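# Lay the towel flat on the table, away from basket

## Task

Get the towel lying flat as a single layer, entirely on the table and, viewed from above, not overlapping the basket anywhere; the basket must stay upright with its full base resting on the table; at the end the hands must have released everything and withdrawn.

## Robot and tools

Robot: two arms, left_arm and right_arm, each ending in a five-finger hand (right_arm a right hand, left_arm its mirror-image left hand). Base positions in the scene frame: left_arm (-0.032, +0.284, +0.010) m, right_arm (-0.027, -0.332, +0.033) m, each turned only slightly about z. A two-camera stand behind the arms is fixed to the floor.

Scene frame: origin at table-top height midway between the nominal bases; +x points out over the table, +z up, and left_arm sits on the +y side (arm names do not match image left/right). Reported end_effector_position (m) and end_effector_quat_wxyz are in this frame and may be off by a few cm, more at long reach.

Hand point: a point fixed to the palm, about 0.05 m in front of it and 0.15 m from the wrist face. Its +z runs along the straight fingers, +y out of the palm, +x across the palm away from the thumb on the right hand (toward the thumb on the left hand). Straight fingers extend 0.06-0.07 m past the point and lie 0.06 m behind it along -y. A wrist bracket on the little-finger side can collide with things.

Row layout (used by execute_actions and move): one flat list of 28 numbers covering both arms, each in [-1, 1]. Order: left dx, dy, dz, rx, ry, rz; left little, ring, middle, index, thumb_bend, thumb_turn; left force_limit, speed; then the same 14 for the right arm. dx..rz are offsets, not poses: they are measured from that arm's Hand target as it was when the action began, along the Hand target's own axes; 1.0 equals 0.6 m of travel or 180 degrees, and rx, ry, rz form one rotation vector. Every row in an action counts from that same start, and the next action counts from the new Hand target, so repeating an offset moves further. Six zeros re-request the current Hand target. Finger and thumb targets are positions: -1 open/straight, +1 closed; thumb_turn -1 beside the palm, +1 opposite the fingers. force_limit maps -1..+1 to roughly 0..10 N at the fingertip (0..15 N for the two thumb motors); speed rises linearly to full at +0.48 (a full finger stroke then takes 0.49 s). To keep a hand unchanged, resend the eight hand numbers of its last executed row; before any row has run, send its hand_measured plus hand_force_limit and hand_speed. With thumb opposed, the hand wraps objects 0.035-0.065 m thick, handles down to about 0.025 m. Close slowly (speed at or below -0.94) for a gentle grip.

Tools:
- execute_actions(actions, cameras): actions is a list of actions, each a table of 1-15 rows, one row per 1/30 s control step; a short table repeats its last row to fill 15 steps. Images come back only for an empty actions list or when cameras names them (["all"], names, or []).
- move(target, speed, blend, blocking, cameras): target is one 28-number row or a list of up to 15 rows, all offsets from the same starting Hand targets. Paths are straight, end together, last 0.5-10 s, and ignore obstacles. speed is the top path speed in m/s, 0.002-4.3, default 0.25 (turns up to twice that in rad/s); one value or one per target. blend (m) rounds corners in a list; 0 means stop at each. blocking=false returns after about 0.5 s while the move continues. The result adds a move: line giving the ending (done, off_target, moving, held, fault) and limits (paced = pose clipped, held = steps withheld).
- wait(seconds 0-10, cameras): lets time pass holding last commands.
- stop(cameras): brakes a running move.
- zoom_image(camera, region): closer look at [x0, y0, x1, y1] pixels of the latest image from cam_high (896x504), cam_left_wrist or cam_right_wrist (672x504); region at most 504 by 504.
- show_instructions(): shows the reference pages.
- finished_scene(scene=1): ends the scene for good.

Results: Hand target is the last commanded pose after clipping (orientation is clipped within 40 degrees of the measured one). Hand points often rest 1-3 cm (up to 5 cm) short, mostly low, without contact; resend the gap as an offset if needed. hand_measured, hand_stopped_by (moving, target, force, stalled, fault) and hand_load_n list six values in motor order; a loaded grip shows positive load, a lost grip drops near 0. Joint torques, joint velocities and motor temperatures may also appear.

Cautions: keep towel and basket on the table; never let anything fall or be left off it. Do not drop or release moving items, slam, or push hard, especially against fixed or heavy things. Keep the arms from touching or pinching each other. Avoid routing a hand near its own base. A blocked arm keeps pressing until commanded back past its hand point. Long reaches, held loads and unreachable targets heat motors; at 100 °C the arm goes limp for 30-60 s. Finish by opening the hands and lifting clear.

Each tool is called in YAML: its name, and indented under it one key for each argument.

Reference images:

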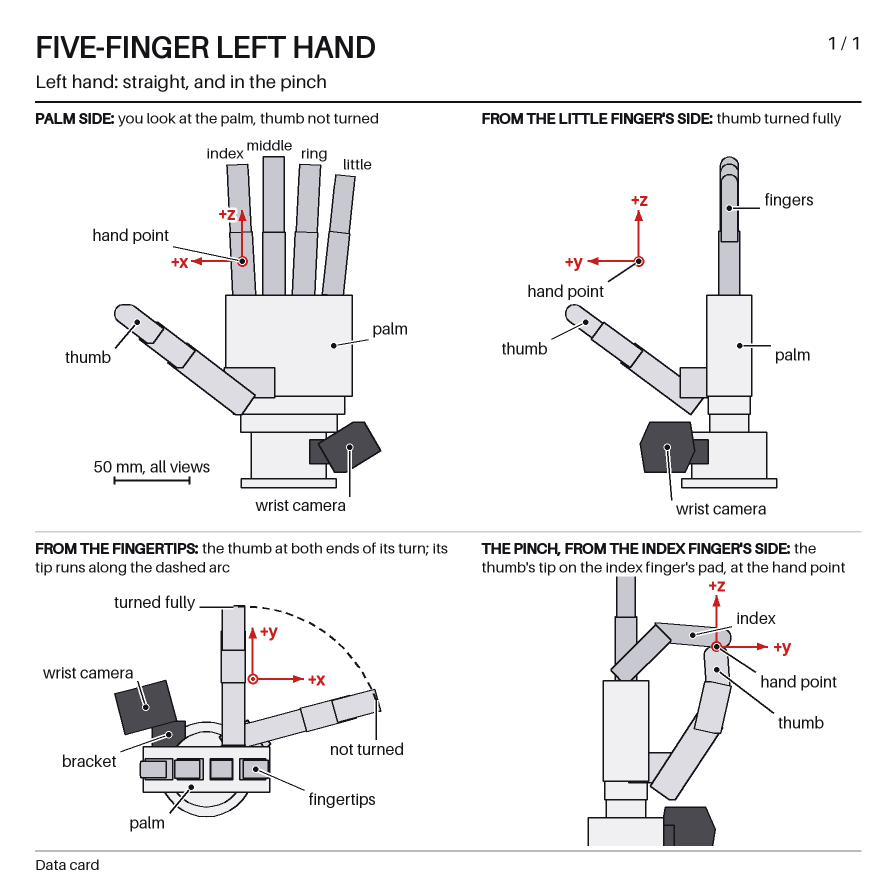

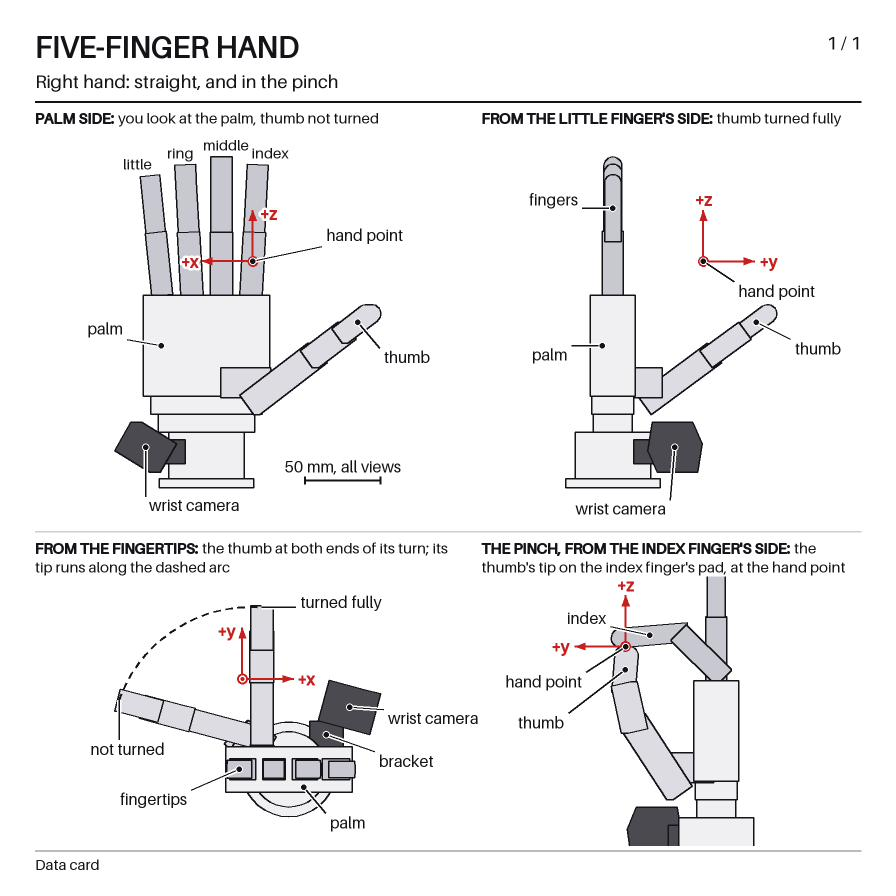

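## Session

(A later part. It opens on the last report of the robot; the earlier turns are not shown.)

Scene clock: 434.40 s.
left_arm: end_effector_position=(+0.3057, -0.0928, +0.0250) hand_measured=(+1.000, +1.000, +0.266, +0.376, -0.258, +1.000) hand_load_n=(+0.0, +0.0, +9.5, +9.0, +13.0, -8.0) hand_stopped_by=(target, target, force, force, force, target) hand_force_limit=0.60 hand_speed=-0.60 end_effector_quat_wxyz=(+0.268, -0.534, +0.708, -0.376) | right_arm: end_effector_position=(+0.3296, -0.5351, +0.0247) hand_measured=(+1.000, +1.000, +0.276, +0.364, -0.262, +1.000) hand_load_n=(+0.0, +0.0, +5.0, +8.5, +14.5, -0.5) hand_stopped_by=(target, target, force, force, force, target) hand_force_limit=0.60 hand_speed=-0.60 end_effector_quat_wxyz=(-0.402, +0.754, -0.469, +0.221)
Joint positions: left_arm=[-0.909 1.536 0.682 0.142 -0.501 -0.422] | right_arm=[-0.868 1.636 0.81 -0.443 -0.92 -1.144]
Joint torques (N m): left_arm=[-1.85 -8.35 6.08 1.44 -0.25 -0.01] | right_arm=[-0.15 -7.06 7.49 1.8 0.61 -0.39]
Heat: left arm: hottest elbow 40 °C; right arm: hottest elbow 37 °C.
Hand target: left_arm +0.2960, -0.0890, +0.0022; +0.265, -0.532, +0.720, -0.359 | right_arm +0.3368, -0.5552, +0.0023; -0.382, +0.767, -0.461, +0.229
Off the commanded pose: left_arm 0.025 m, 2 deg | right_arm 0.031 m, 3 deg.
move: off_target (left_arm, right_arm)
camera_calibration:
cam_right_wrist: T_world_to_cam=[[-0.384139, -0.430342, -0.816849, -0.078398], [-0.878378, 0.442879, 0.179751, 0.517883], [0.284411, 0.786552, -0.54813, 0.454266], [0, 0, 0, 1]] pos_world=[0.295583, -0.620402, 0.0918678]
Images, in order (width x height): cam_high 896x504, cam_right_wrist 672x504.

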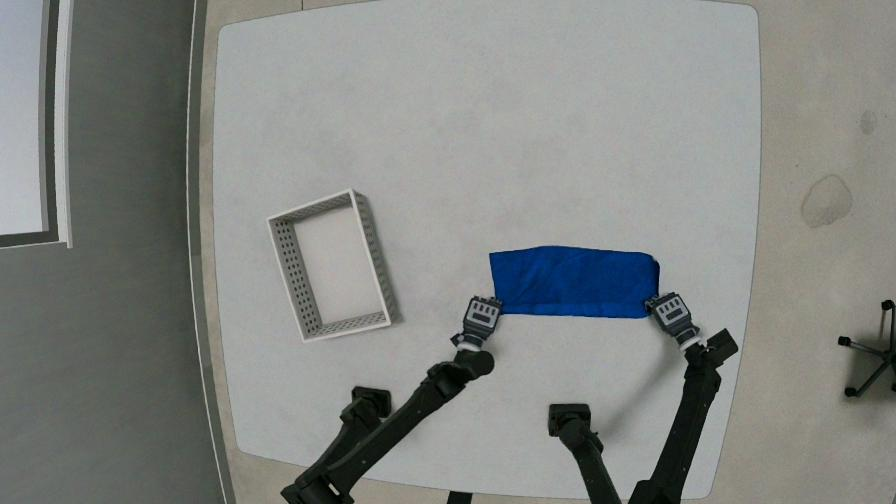

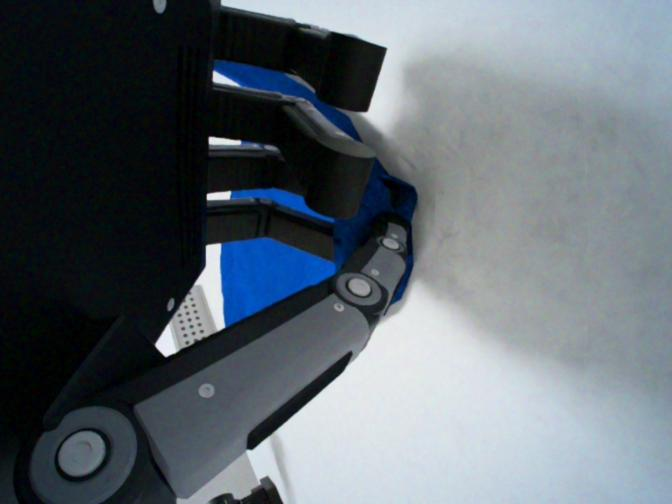

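move:
  target: [0,0,0,0,0,0,1,1,0.6,0.6,0.2,1,0.6,-0.6,-0.0147,-0.1019,-0.067,0,0,0,1,1,0.6,0.6,0.2,1,0.6,-0.6]
  speed: 0.1
  cameras: ["cam_high","cam_right_wrist"]

zoom_image:
  camera: "cam_high"
  region: [580, 210, 720, 350]

Scene clock: 435.97 s.
left_arm: end_effector_position=(+0.3057, -0.0928, +0.0250) hand_measured=(+1.000, +1.000, +0.266, +0.376, -0.258, +1.000) hand_load_n=(+0.0, +0.5, +10.0, +9.0, +13.0, -7.5) hand_stopped_by=(target, target, force, force, force, target) hand_force_limit=0.60 hand_speed=-0.60 end_effector_quat_wxyz=(+0.267, -0.535, +0.708, -0.376) | right_arm: end_effector_position=(+0.3216, -0.5312, +0.0592) hand_measured=(+1.000, +1.000, +0.276, +0.364, -0.262, +1.000) hand_load_n=(+0.0, +0.0, +9.5, +9.0, +14.0, -1.5) hand_stopped_by=(target, target, force, force, force, target) hand_force_limit=0.60 hand_speed=-0.60 end_effector_quat_wxyz=(-0.391, +0.758, -0.479, +0.209)
Joint positions: left_arm=[-0.909 1.536 0.682 0.142 -0.501 -0.422] | right_arm=[-0.864 1.544 0.833 -0.579 -0.887 -1.143]
Joint torques (N m): left_arm=[-1.96 -8.23 6.05 1.48 -0.24 -0.01] | right_arm=[0.91 -12.86 9.44 -0.1 -0.38 -0.14]
Heat: left arm: hottest elbow 40 °C; right arm: hottest elbow 37 °C.
Hand target: left_arm +0.2960, -0.0891, +0.0023; +0.265, -0.532, +0.720, -0.359 | right_arm +0.3368, -0.5451, +0.0754; -0.382, +0.767, -0.461, +0.229
Off the commanded pose: left_arm 0.025 m, 2 deg | right_arm 0.026 m, 3 deg.
move: off_target (left_arm, right_arm)
camera_calibration:
cam_right_wrist: T_world_to_cam=[[-0.416788, -0.431873, -0.799859, -0.0429596], [-0.868452, 0.449072, 0.21006, 0.501281], [0.268475, 0.782189, -0.562229, 0.47603], [0, 0, 0, 1]] pos_world=[0.289631, -0.61601, 0.127977]
Images, in order (width x height): cam_high 896x504, cam_right_wrist 672x504.

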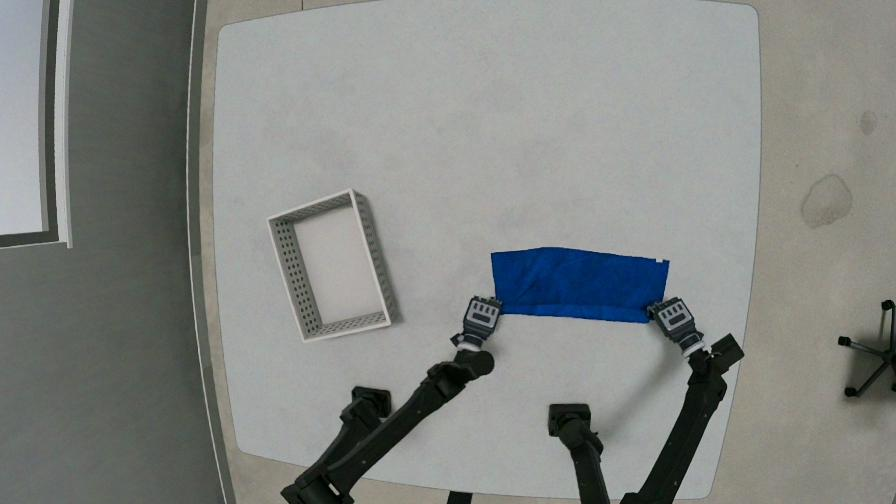

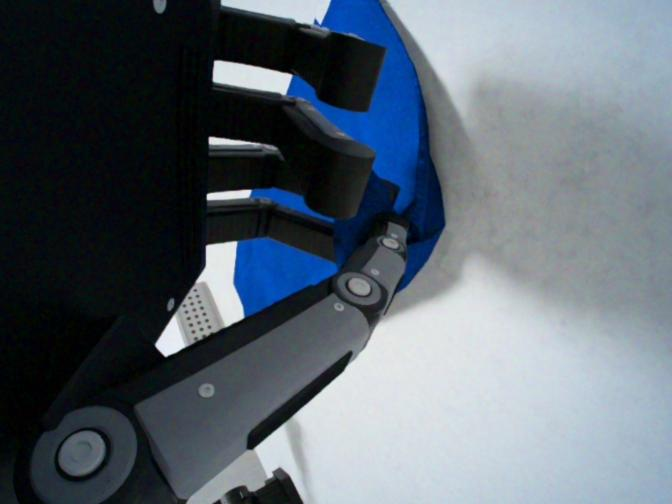

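Scaled by 3.600 from the camera's 896x504 image, which has a finer 1280x720 frame.

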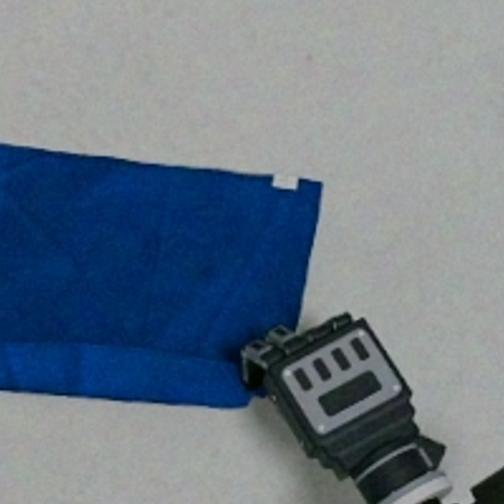

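move:
  target: [0,0,0,0,0,0,1,1,0.6,0.6,0.2,1,0.6,-0.6,-0.0094,0.0399,0.0080,0,0,0,1,1,0.6,0.6,0.2,1,0.6,-0.6]
  speed: 0.06
  cameras: ["cam_high","cam_right_wrist"]

zoom_image:
  camera: "cam_high"
  region: [580, 210, 720, 350]

Scene clock: 437.23 s.
left_arm: end_effector_position=(+0.3057, -0.0928, +0.0250) hand_measured=(+1.000, +1.000, +0.266, +0.376, -0.258, +1.000) hand_load_n=(+0.0, +0.0, +10.0, +9.0, +13.0, -7.5) hand_stopped_by=(target, target, force, force, force, target) hand_force_limit=0.60 hand_speed=-0.60 end_effector_quat_wxyz=(+0.267, -0.535, +0.708, -0.376) | right_arm: end_effector_position=(+0.3239, -0.5346, +0.0588) hand_measured=(+1.000, +1.000, +0.276, +0.364, -0.262, +1.000) hand_load_n=(+0.0, +0.5, +9.5, +9.5, +14.0, -1.0) hand_stopped_by=(target, target, force, force, force, target) hand_force_limit=0.60 hand_speed=-0.60 end_effector_quat_wxyz=(-0.387, +0.765, -0.465, +0.220)
Joint positions: left_arm=[-0.909 1.536 0.682 0.142 -0.501 -0.422] | right_arm=[-0.864 1.544 0.833 -0.568 -0.889 -1.171]
Joint torques (N m): left_arm=[-2.08 -8.41 6.05 1.42 -0.23 -0.01] | right_arm=[-0.97 -10.29 6.41 1.03 -0.56 -0.2]
Heat: left arm: hottest elbow 40 °C; right arm: hottest elbow 37 °C.
Hand target: left_arm +0.2960, -0.0891, +0.0023; +0.265, -0.532, +0.720, -0.359 | right_arm +0.3249, -0.5451, +0.0534; -0.382, +0.767, -0.461, +0.229
Off the commanded pose: left_arm 0.025 m, 2 deg | right_arm 0.012 m, 1 deg.
move: off_target (left_arm, right_arm)
camera_calibration:
cam_right_wrist: T_world_to_cam=[[-0.393397, -0.460197, -0.7959, -0.0667968], [-0.879956, 0.439234, 0.180974, 0.505064], [0.266303, 0.771552, -0.577746, 0.473805], [0, 0, 0, 1]] pos_world=[0.291981, -0.618146, 0.129172]
Images, in order (width x height): cam_high 896x504, cam_right_wrist 672x504.

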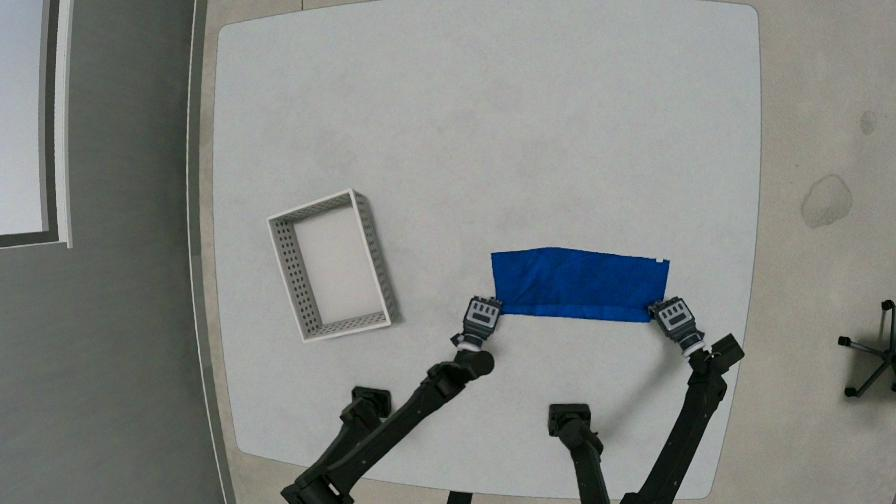

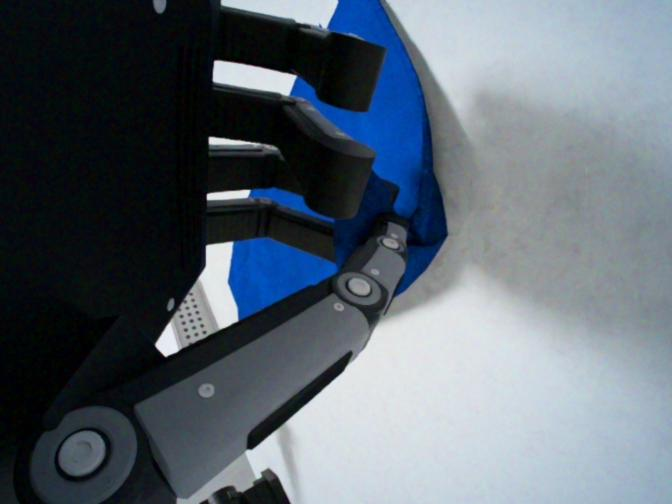

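Scaled by 3.600 from the camera's 896x504 image, which has a finer 1280x720 frame.

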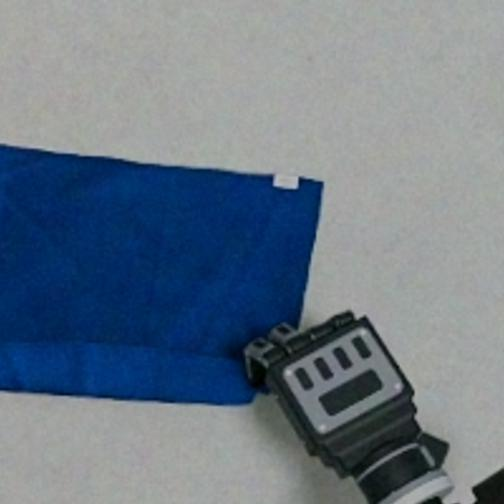

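move:
  target: [0,0,0,0,0,0,1,1,0.6,0.6,0.2,1,0.6,-0.6,-0.0094,0.0346,0.0040,0,0,0,1,1,0.6,0.6,0.2,1,0.6,-0.6]
  speed: 0.06
  cameras: ["cam_high","cam_right_wrist"]

zoom_image:
  camera: "cam_high"
  region: [580, 210, 720, 350]

Scene clock: 438.30 s.
left_arm: end_effector_position=(+0.3054, -0.0931, +0.0251) hand_measured=(+1.000, +1.000, +0.266, +0.376, -0.258, +1.000) hand_load_n=(+0.0, +0.0, +10.0, +9.0, +13.0, -8.0) hand_stopped_by=(target, target, force, force, force, target) hand_force_limit=0.60 hand_speed=-0.60 end_effector_quat_wxyz=(+0.267, -0.535, +0.708, -0.377) | right_arm: end_effector_position=(+0.3165, -0.5385, +0.0453) hand_measured=(+1.000, +1.000, +0.276, +0.364, -0.262, +1.000) hand_load_n=(+0.0, +0.0, +9.0, +9.0, +14.0, -1.0) hand_stopped_by=(target, target, force, force, force, target) hand_force_limit=0.60 hand_speed=-0.60 end_effector_quat_wxyz=(-0.386, +0.766, -0.462, +0.225)
Joint positions: left_arm=[-0.91 1.536 0.682 0.142 -0.501 -0.424] | right_arm=[-0.886 1.565 0.812 -0.539 -0.896 -1.204]
Joint torques (N m): left_arm=[-1.96 -8.35 6.09 1.42 -0.23 0] | right_arm=[-1.08 -10.23 5.24 1.03 -0.52 -0.25]
Heat: left arm: hottest elbow 40 °C; right arm: hottest elbow 37 °C.
Hand target: left_arm +0.2960, -0.0890, +0.0023; +0.265, -0.532, +0.720, -0.359 | right_arm +0.3129, -0.5451, +0.0354; -0.382, +0.767, -0.461, +0.229
Off the commanded pose: left_arm 0.025 m, 2 deg | right_arm 0.012 m, 1 deg.
move: off_target (left_arm, right_arm)
camera_calibration:
cam_right_wrist: T_world_to_cam=[[-0.385987, -0.466729, -0.795725, -0.0880299], [-0.881855, 0.43991, 0.169739, 0.504182], [0.270825, 0.767231, -0.581387, 0.467337], [0, 0, 0, 1]] pos_world=[0.284071, -0.621436, 0.116076]
Images, in order (width x height): cam_high 896x504, cam_right_wrist 672x504.

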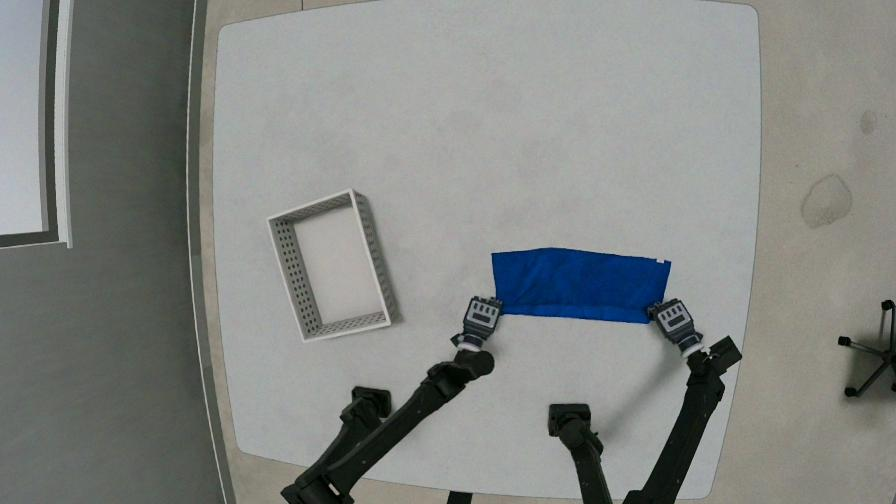

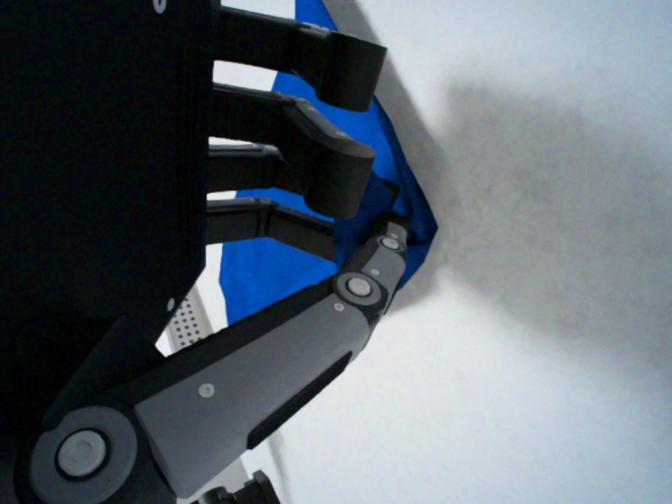

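Scaled by 3.600 from the camera's 896x504 image, which has a finer 1280x720 frame.

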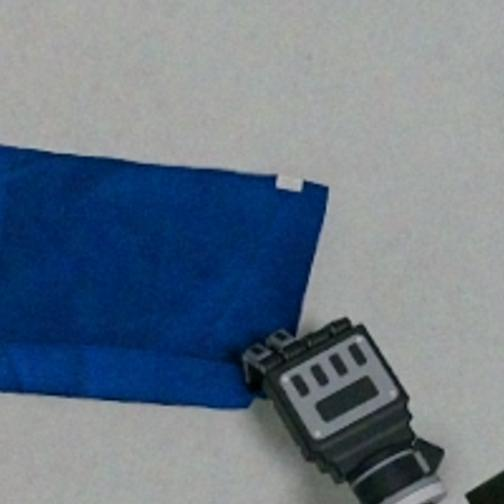

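move:
  target: [0,0,0,0,0,0,1,1,0.6,0.6,0.2,1,0.6,-0.6,-0.0063,0.0204,0.0006,0,0,0,1,1,0.6,0.6,0.2,1,0.6,-0.6]
  speed: 0.06
  cameras: ["cam_high","cam_right_wrist"]

zoom_image:
  camera: "cam_high"
  region: [580, 210, 720, 350]

Scene clock: 440.63 s.
left_arm: end_effector_position=(+0.3054, -0.0931, +0.0251) hand_measured=(+1.000, +1.000, +0.266, +0.376, -0.258, +1.000) hand_load_n=(+0.0, +0.5, +10.0, +9.0, +13.5, -7.5) hand_stopped_by=(target, target, force, force, force, target) hand_force_limit=0.60 hand_speed=-0.60 end_effector_quat_wxyz=(+0.267, -0.535, +0.708, -0.377) | right_arm: end_effector_position=(+0.3096, -0.5389, +0.0366) hand_measured=(+1.000, +1.000, +0.276, +0.364, -0.262, +1.000) hand_load_n=(+0.0, +0.0, +9.5, +9.0, +14.0, -1.0) hand_stopped_by=(target, target, force, force, force, target) hand_force_limit=0.60 hand_speed=-0.60 end_effector_quat_wxyz=(-0.387, +0.766, -0.462, +0.226)
Joint positions: left_arm=[-0.91 1.536 0.682 0.142 -0.501 -0.424] | right_arm=[-0.901 1.576 0.794 -0.527 -0.902 -1.227]
Joint torques (N m): left_arm=[-1.96 -8.23 6.06 1.44 -0.23 -0.01] | right_arm=[-1.08 -9.82 4.96 1.01 -0.47 -0.21]
Heat: left arm: hottest elbow 39 °C; right arm: hottest elbow 36 °C.
Hand target: left_arm +0.2960, -0.0890, +0.0023; +0.265, -0.532, +0.720, -0.359 | right_arm +0.3048, -0.5449, +0.0253; -0.382, +0.767, -0.461, +0.229
Off the commanded pose: left_arm 0.025 m, 3 deg | right_arm 0.014 m, 1 deg.
move: off_target (left_arm, right_arm)
camera_calibration:
cam_right_wrist: T_world_to_cam=[[-0.383461, -0.467085, -0.796737, -0.0988065], [-0.882501, 0.439668, 0.166984, 0.499822], [0.272304, 0.767153, -0.580798, 0.46396], [0, 0, 0, 1]] pos_world=[0.276867, -0.621835, 0.107282]
Images, in order (width x height): cam_high 896x504, cam_right_wrist 672x504.

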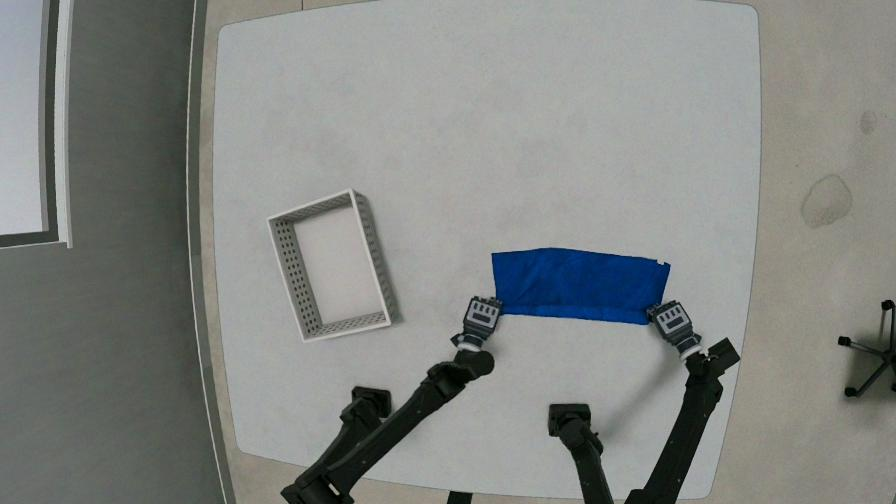

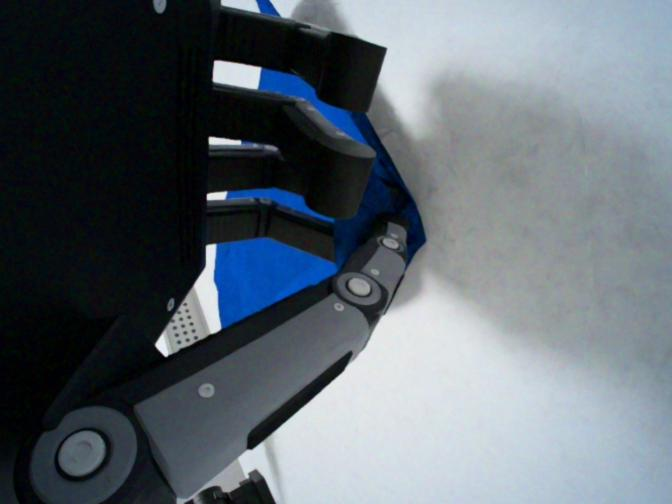

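Scaled by 3.600 from the camera's 896x504 image, which has a finer 1280x720 frame.

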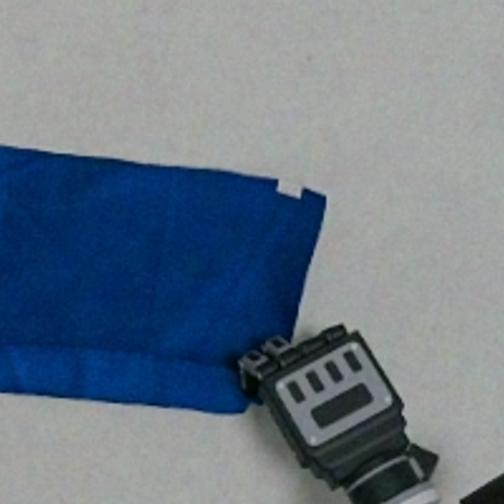

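execute_actions:
  actions:
    - [[0,0,0,0,0,0,1,1,-0.4,-0.1,-0.8,1,0.2,-0.3,0,0,0,0,0,0,1,1,-0.4,-0.1,-0.8,1,0.2,-0.3]]
    - [[0,0,0,0,0,0,1,1,-0.4,-0.1,-0.8,1,0.2,-0.3,0,0,0,0,0,0,1,1,-0.4,-0.1,-0.8,1,0.2,-0.3]]
  cameras: ["all"]

zoom_image:
  camera: "cam_high"
  region: [470, 220, 690, 350]

Scene clock: 441.97 s.
left_arm: end_effector_position=(+0.3038, -0.0949, +0.0256) hand_measured=(+1.000, +1.000, -0.400, -0.100, -0.800, +1.000) hand_load_n=(+0.0, +0.0, +0.0, +0.0, +0.0, +0.0) hand_stopped_by=(target, target, target, target, target, target) hand_force_limit=0.20 hand_speed=-0.30 end_effector_quat_wxyz=(+0.267, -0.533, +0.707, -0.380) | right_arm: end_effector_position=(+0.3090, -0.5431, +0.0364) hand_measured=(+1.000, +1.000, -0.400, -0.100, -0.800, +1.000) hand_load_n=(+0.0, +0.0, +0.0, +0.0, +0.0, +0.0) hand_stopped_by=(target, target, target, target, target, target) hand_force_limit=0.20 hand_speed=-0.30 end_effector_quat_wxyz=(-0.384, +0.767, -0.459, +0.232)
Joint positions: left_arm=[-0.915 1.536 0.679 0.149 -0.503 -0.424] | right_arm=[-0.908 1.576 0.794 -0.521 -0.902 -1.238]
Joint torques (N m): left_arm=[-1.44 -8.18 6.23 1.2 -0.13 -0.01] | right_arm=[-0.56 -9.82 4.97 0.81 -0.49 -0.14]
Heat: left arm: hottest elbow 39 °C; right arm: hottest elbow 36 °C.
Hand target: left_arm +0.2960, -0.0888, +0.0022; +0.265, -0.532, +0.720, -0.359 | right_arm +0.3047, -0.5451, +0.0253; -0.382, +0.767, -0.461, +0.229
Off the commanded pose: left_arm 0.025 m, 3 deg | right_arm 0.012 m, 0 deg.
Step readings (end_effector_position of left_arm | right_arm):
0: (+0.3054, -0.0931, +0.0251) | (+0.3096, -0.5389, +0.0366)
1: (+0.3054, -0.0931, +0.0251) | (+0.3096, -0.5389, +0.0366)
2: (+0.3054, -0.0931, +0.0251) | (+0.3096, -0.5389, +0.0366)
4: (+0.3054, -0.0931, +0.0251) | (+0.3096, -0.5392, +0.0366)
8: (+0.3051, -0.0945, +0.0263) | (+0.3093, -0.5416, +0.0364)
15: (+0.3038, -0.0949, +0.0256) | (+0.3090, -0.5430, +0.0364)
16: (+0.3038, -0.0949, +0.0256) | (+0.3090, -0.5430, +0.0364)
17: (+0.3038, -0.0949, +0.0256) | (+0.3090, -0.5430, +0.0364)
19: (+0.3038, -0.0949, +0.0256) | (+0.3090, -0.5430, +0.0364)
23: (+0.3038, -0.0949, +0.0256) | (+0.3090, -0.5431, +0.0364)
30: (+0.3038, -0.0949, +0.0256) | (+0.3090, -0.5431, +0.0364)
camera_calibration:
cam_left_wrist: T_world_to_cam=[[0.431612, -0.391336, 0.812753, -0.188905], [-0.780849, -0.6132, 0.119417, 0.169697], [0.451648, -0.686179, -0.570239, -0.0710864], [0, 0, 0, 1]] pos_world=[0.246147, -0.0186452, 0.092732]
cam_right_wrist: T_world_to_cam=[[-0.378018, -0.476387, -0.793825, -0.107924], [-0.883248, 0.442537, 0.155028, 0.503484], [0.277444, 0.759748, -0.588055, 0.461866], [0, 0, 0, 1]] pos_world=[0.275762, -0.625126, 0.107876]

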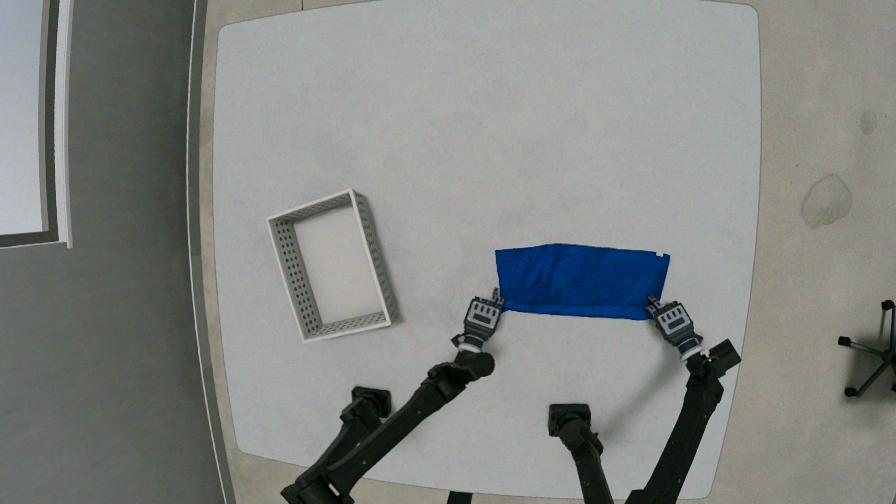

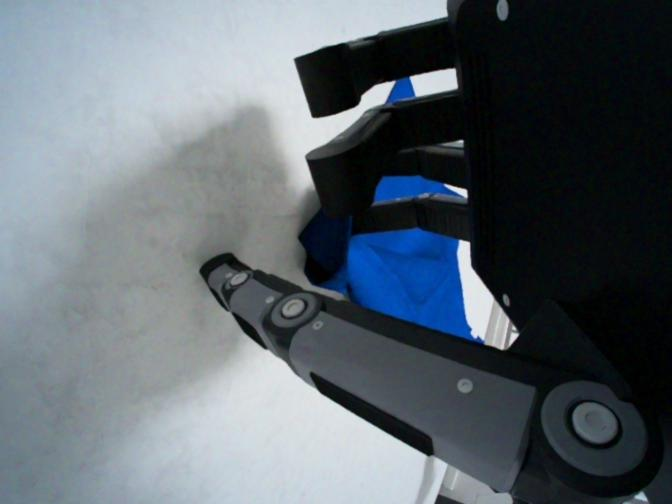

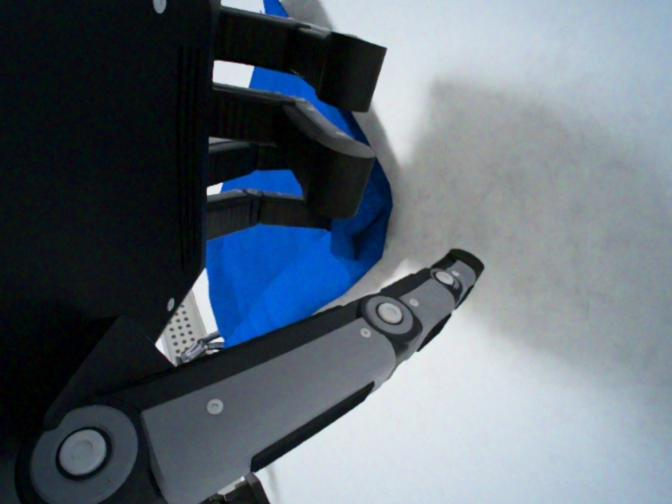

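Scaled by 2.291 from the camera's 896x504 image, which has a finer 1280x720 frame.

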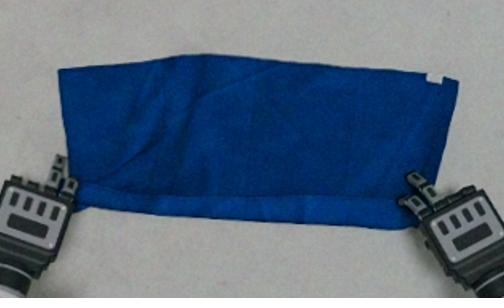

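move:
  target: [-0.0073,-0.1741,-0.1013,0,0,0,1,1,-0.4,-0.1,-0.8,1,0.2,-0.3,0.0078,-0.1421,-0.0886,0,0,0,1,1,-0.4,-0.1,-0.8,1,0.2,-0.3]
  speed: 0.08
  cameras: ["all"]

zoom_image:
  camera: "cam_high"
  region: [470, 220, 690, 350]

Scene clock: 445.17 s.
left_arm: end_effector_position=(+0.2960, -0.0788, +0.0959) hand_measured=(+1.000, +1.000, -0.400, -0.100, -0.800, +1.000) hand_load_n=(+0.0, +0.0, +0.5, +0.0, -0.5, +0.0) hand_stopped_by=(target, target, target, target, target, target) hand_force_limit=0.20 hand_speed=-0.30 end_effector_quat_wxyz=(+0.262, -0.531, +0.730, -0.340) | right_arm: end_effector_position=(+0.3019, -0.5354, +0.1065) hand_measured=(+1.000, +1.000, -0.400, -0.100, -0.800, +1.000) hand_load_n=(+0.0, +0.0, +0.0, +0.0, +0.0, +0.0) hand_stopped_by=(target, target, target, target, target, target) hand_force_limit=0.20 hand_speed=-0.30 end_effector_quat_wxyz=(-0.388, +0.764, -0.469, +0.216)
Joint positions: left_arm=[-0.9 1.353 0.782 -0.22 -0.481 -0.411] | right_arm=[-0.908 1.435 0.871 -0.774 -0.898 -1.234]
Joint torques (N m): left_arm=[-0.03 -10.93 12.72 0.73 -0.17 0.09] | right_arm=[1.08 -11.99 10.1 -0.28 -0.48 0.12]
Heat: left arm: hottest elbow 39 °C; right arm: hottest elbow 36 °C.
Hand target: left_arm +0.3110, -0.0890, +0.1224; +0.265, -0.532, +0.720, -0.359 | right_arm +0.3149, -0.5452, +0.1254; -0.382, +0.767, -0.461, +0.229
Off the commanded pose: left_arm 0.032 m, 2 deg | right_arm 0.025 m, 2 deg.
move: off_target (left_arm, right_arm)
camera_calibration:
cam_left_wrist: T_world_to_cam=[[0.474278, -0.449607, 0.756911, -0.248235], [-0.779689, -0.613773, 0.123968, 0.164267], [0.408835, -0.64895, -0.641652, 0.00613778], [0, 0, 0, 1]] pos_world=[0.2433, -0.00680221, 0.171466]
cam_right_wrist: T_world_to_cam=[[-0.401046, -0.45358, -0.795881, -0.031917], [-0.877106, 0.440787, 0.190767, 0.476248], [0.264286, 0.774579, -0.574613, 0.509772], [0, 0, 0, 1]] pos_world=[0.270194, -0.619259, 0.176667]

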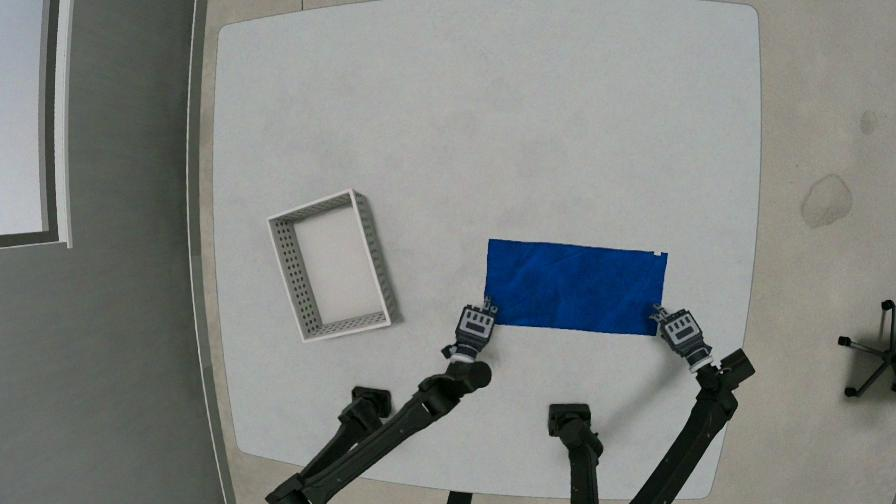

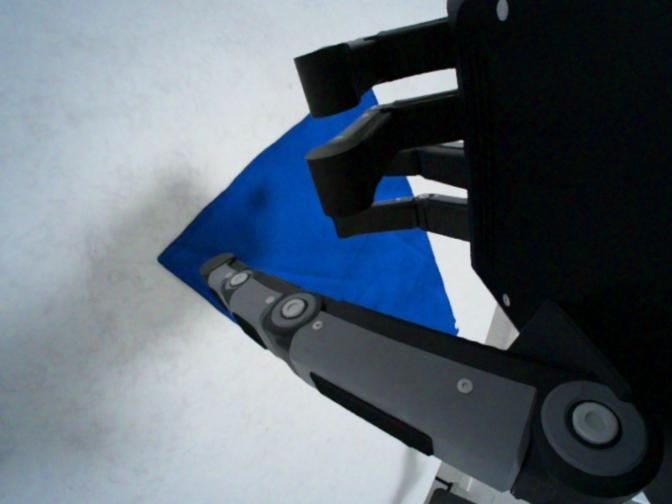

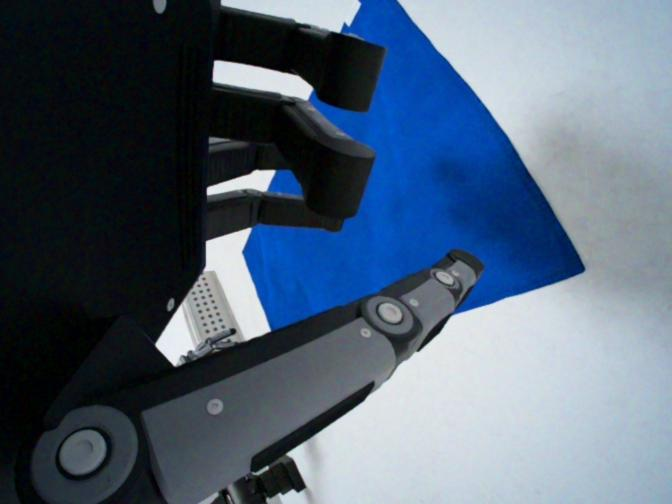

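Scaled by 2.291 from the camera's 896x504 image, which has a finer 1280x720 frame.

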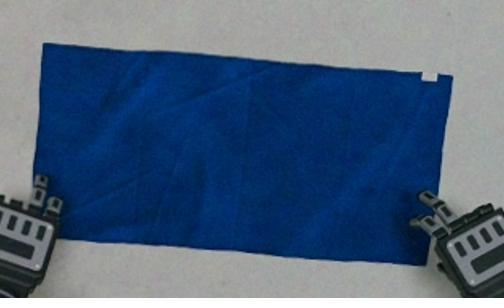

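move:
  target:
    - [0,-0.1597,-0.1204,0,0,0,1,1,-0.4,-0.1,-0.8,1,0.2,-0.3,0,-0.1598,-0.1204,0,0,0,1,1,-0.4,-0.1,-0.8,1,0.2,-0.3]
    - [-0.1912,-0.2045,-0.2271,0,0,0,1,1,-0.4,-0.1,-0.8,1,0.2,-0.3,0.0588,-0.2208,-0.2056,0,0,0,1,1,-0.4,-0.1,-0.8,1,0.2,-0.3]
  speed: 0.15
  blend: [0.03,0]
  cameras: ["all"]

zoom_image:
  camera: "cam_high"
  region: [470, 220, 690, 350]

Scene clock: 447.80 s.
left_arm: end_effector_position=(+0.3036, +0.0309, +0.2756) hand_measured=(+1.000, +1.000, -0.400, -0.100, -0.800, +1.000) hand_load_n=(+0.0, +0.0, +0.0, +0.0, +0.0, +0.0) hand_stopped_by=(target, target, target, target, target, target) hand_force_limit=0.20 hand_speed=-0.30 end_effector_quat_wxyz=(+0.258, -0.534, +0.729, -0.343) | right_arm: end_effector_position=(+0.3087, -0.5699, +0.2935) hand_measured=(+1.000, +1.000, -0.400, -0.100, -0.800, +1.000) hand_load_n=(+0.0, +0.0, +0.0, +0.0, -0.5, +0.0) hand_stopped_by=(target, target, target, target, target, target) hand_force_limit=0.20 hand_speed=-0.30 end_effector_quat_wxyz=(-0.387, +0.765, -0.467, +0.217)
Joint positions: left_arm=[-0.656 0.98 0.983 -0.725 -0.296 -0.239] | right_arm=[-0.949 1.372 1.328 -1.344 -0.906 -1.302]
Joint torques (N m): left_arm=[-0.15 -6.48 14.22 0.77 -0.05 0.07] | right_arm=[-0.62 -9.64 11.92 -0.31 -0.7 -0.15]
Heat: left arm: hottest elbow 39 °C; right arm: hottest elbow 36 °C.
Hand target: left_arm +0.3113, +0.0312, +0.3021; +0.265, -0.532, +0.720, -0.359 | right_arm +0.3152, -0.5852, +0.3055; -0.382, +0.767, -0.461, +0.229
Off the commanded pose: left_arm 0.028 m, 2 deg | right_arm 0.020 m, 2 deg.
move: off_target (left_arm, right_arm)
camera_calibration:
cam_left_wrist: T_world_to_cam=[[0.478688, -0.440501, 0.759485, -0.34093], [-0.778176, -0.613436, 0.134677, 0.211886], [0.40657, -0.655481, -0.636432, 0.188857], [0, 0, 0, 1]] pos_world=[0.2513, 0.103591, 0.35059]
cam_right_wrist: T_world_to_cam=[[-0.398687, -0.457385, -0.794889, 0.100778], [-0.878337, 0.439728, 0.187518, 0.462531], [0.263767, 0.772941, -0.577052, 0.642038], [0, 0, 0, 1]] pos_world=[0.277089, -0.653551, 0.363864]

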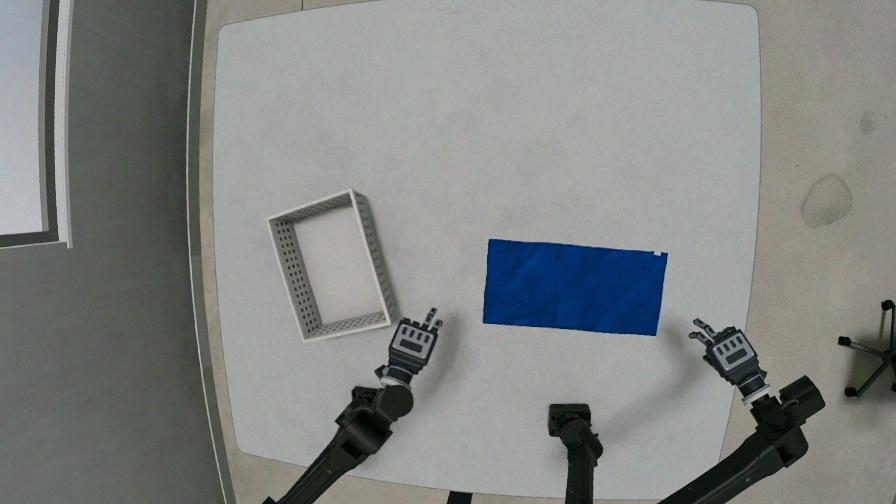

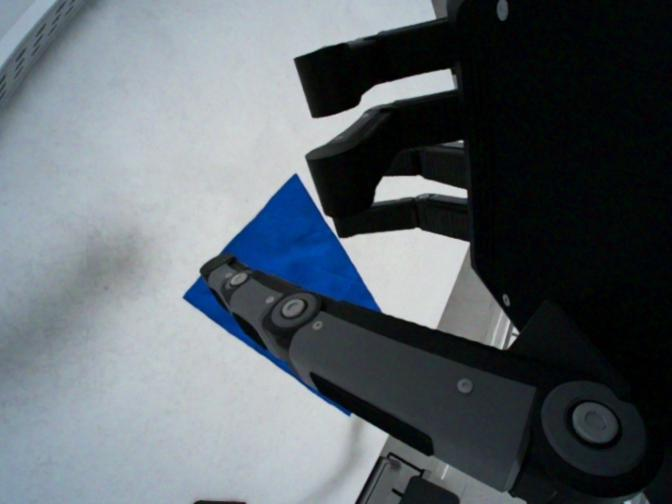

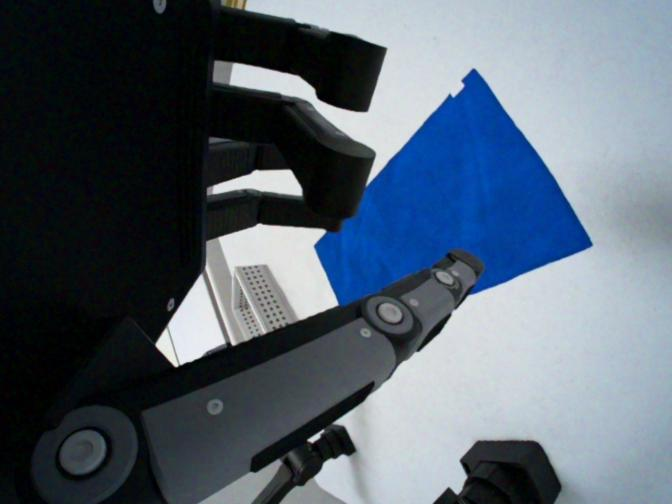

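Scaled by 2.291 from the camera's 896x504 image, which has a finer 1280x720 frame.

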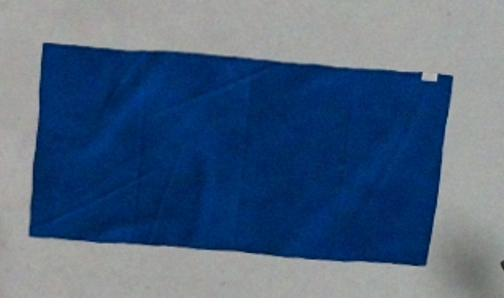

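finished_scene:

The scene is finished: the task was done.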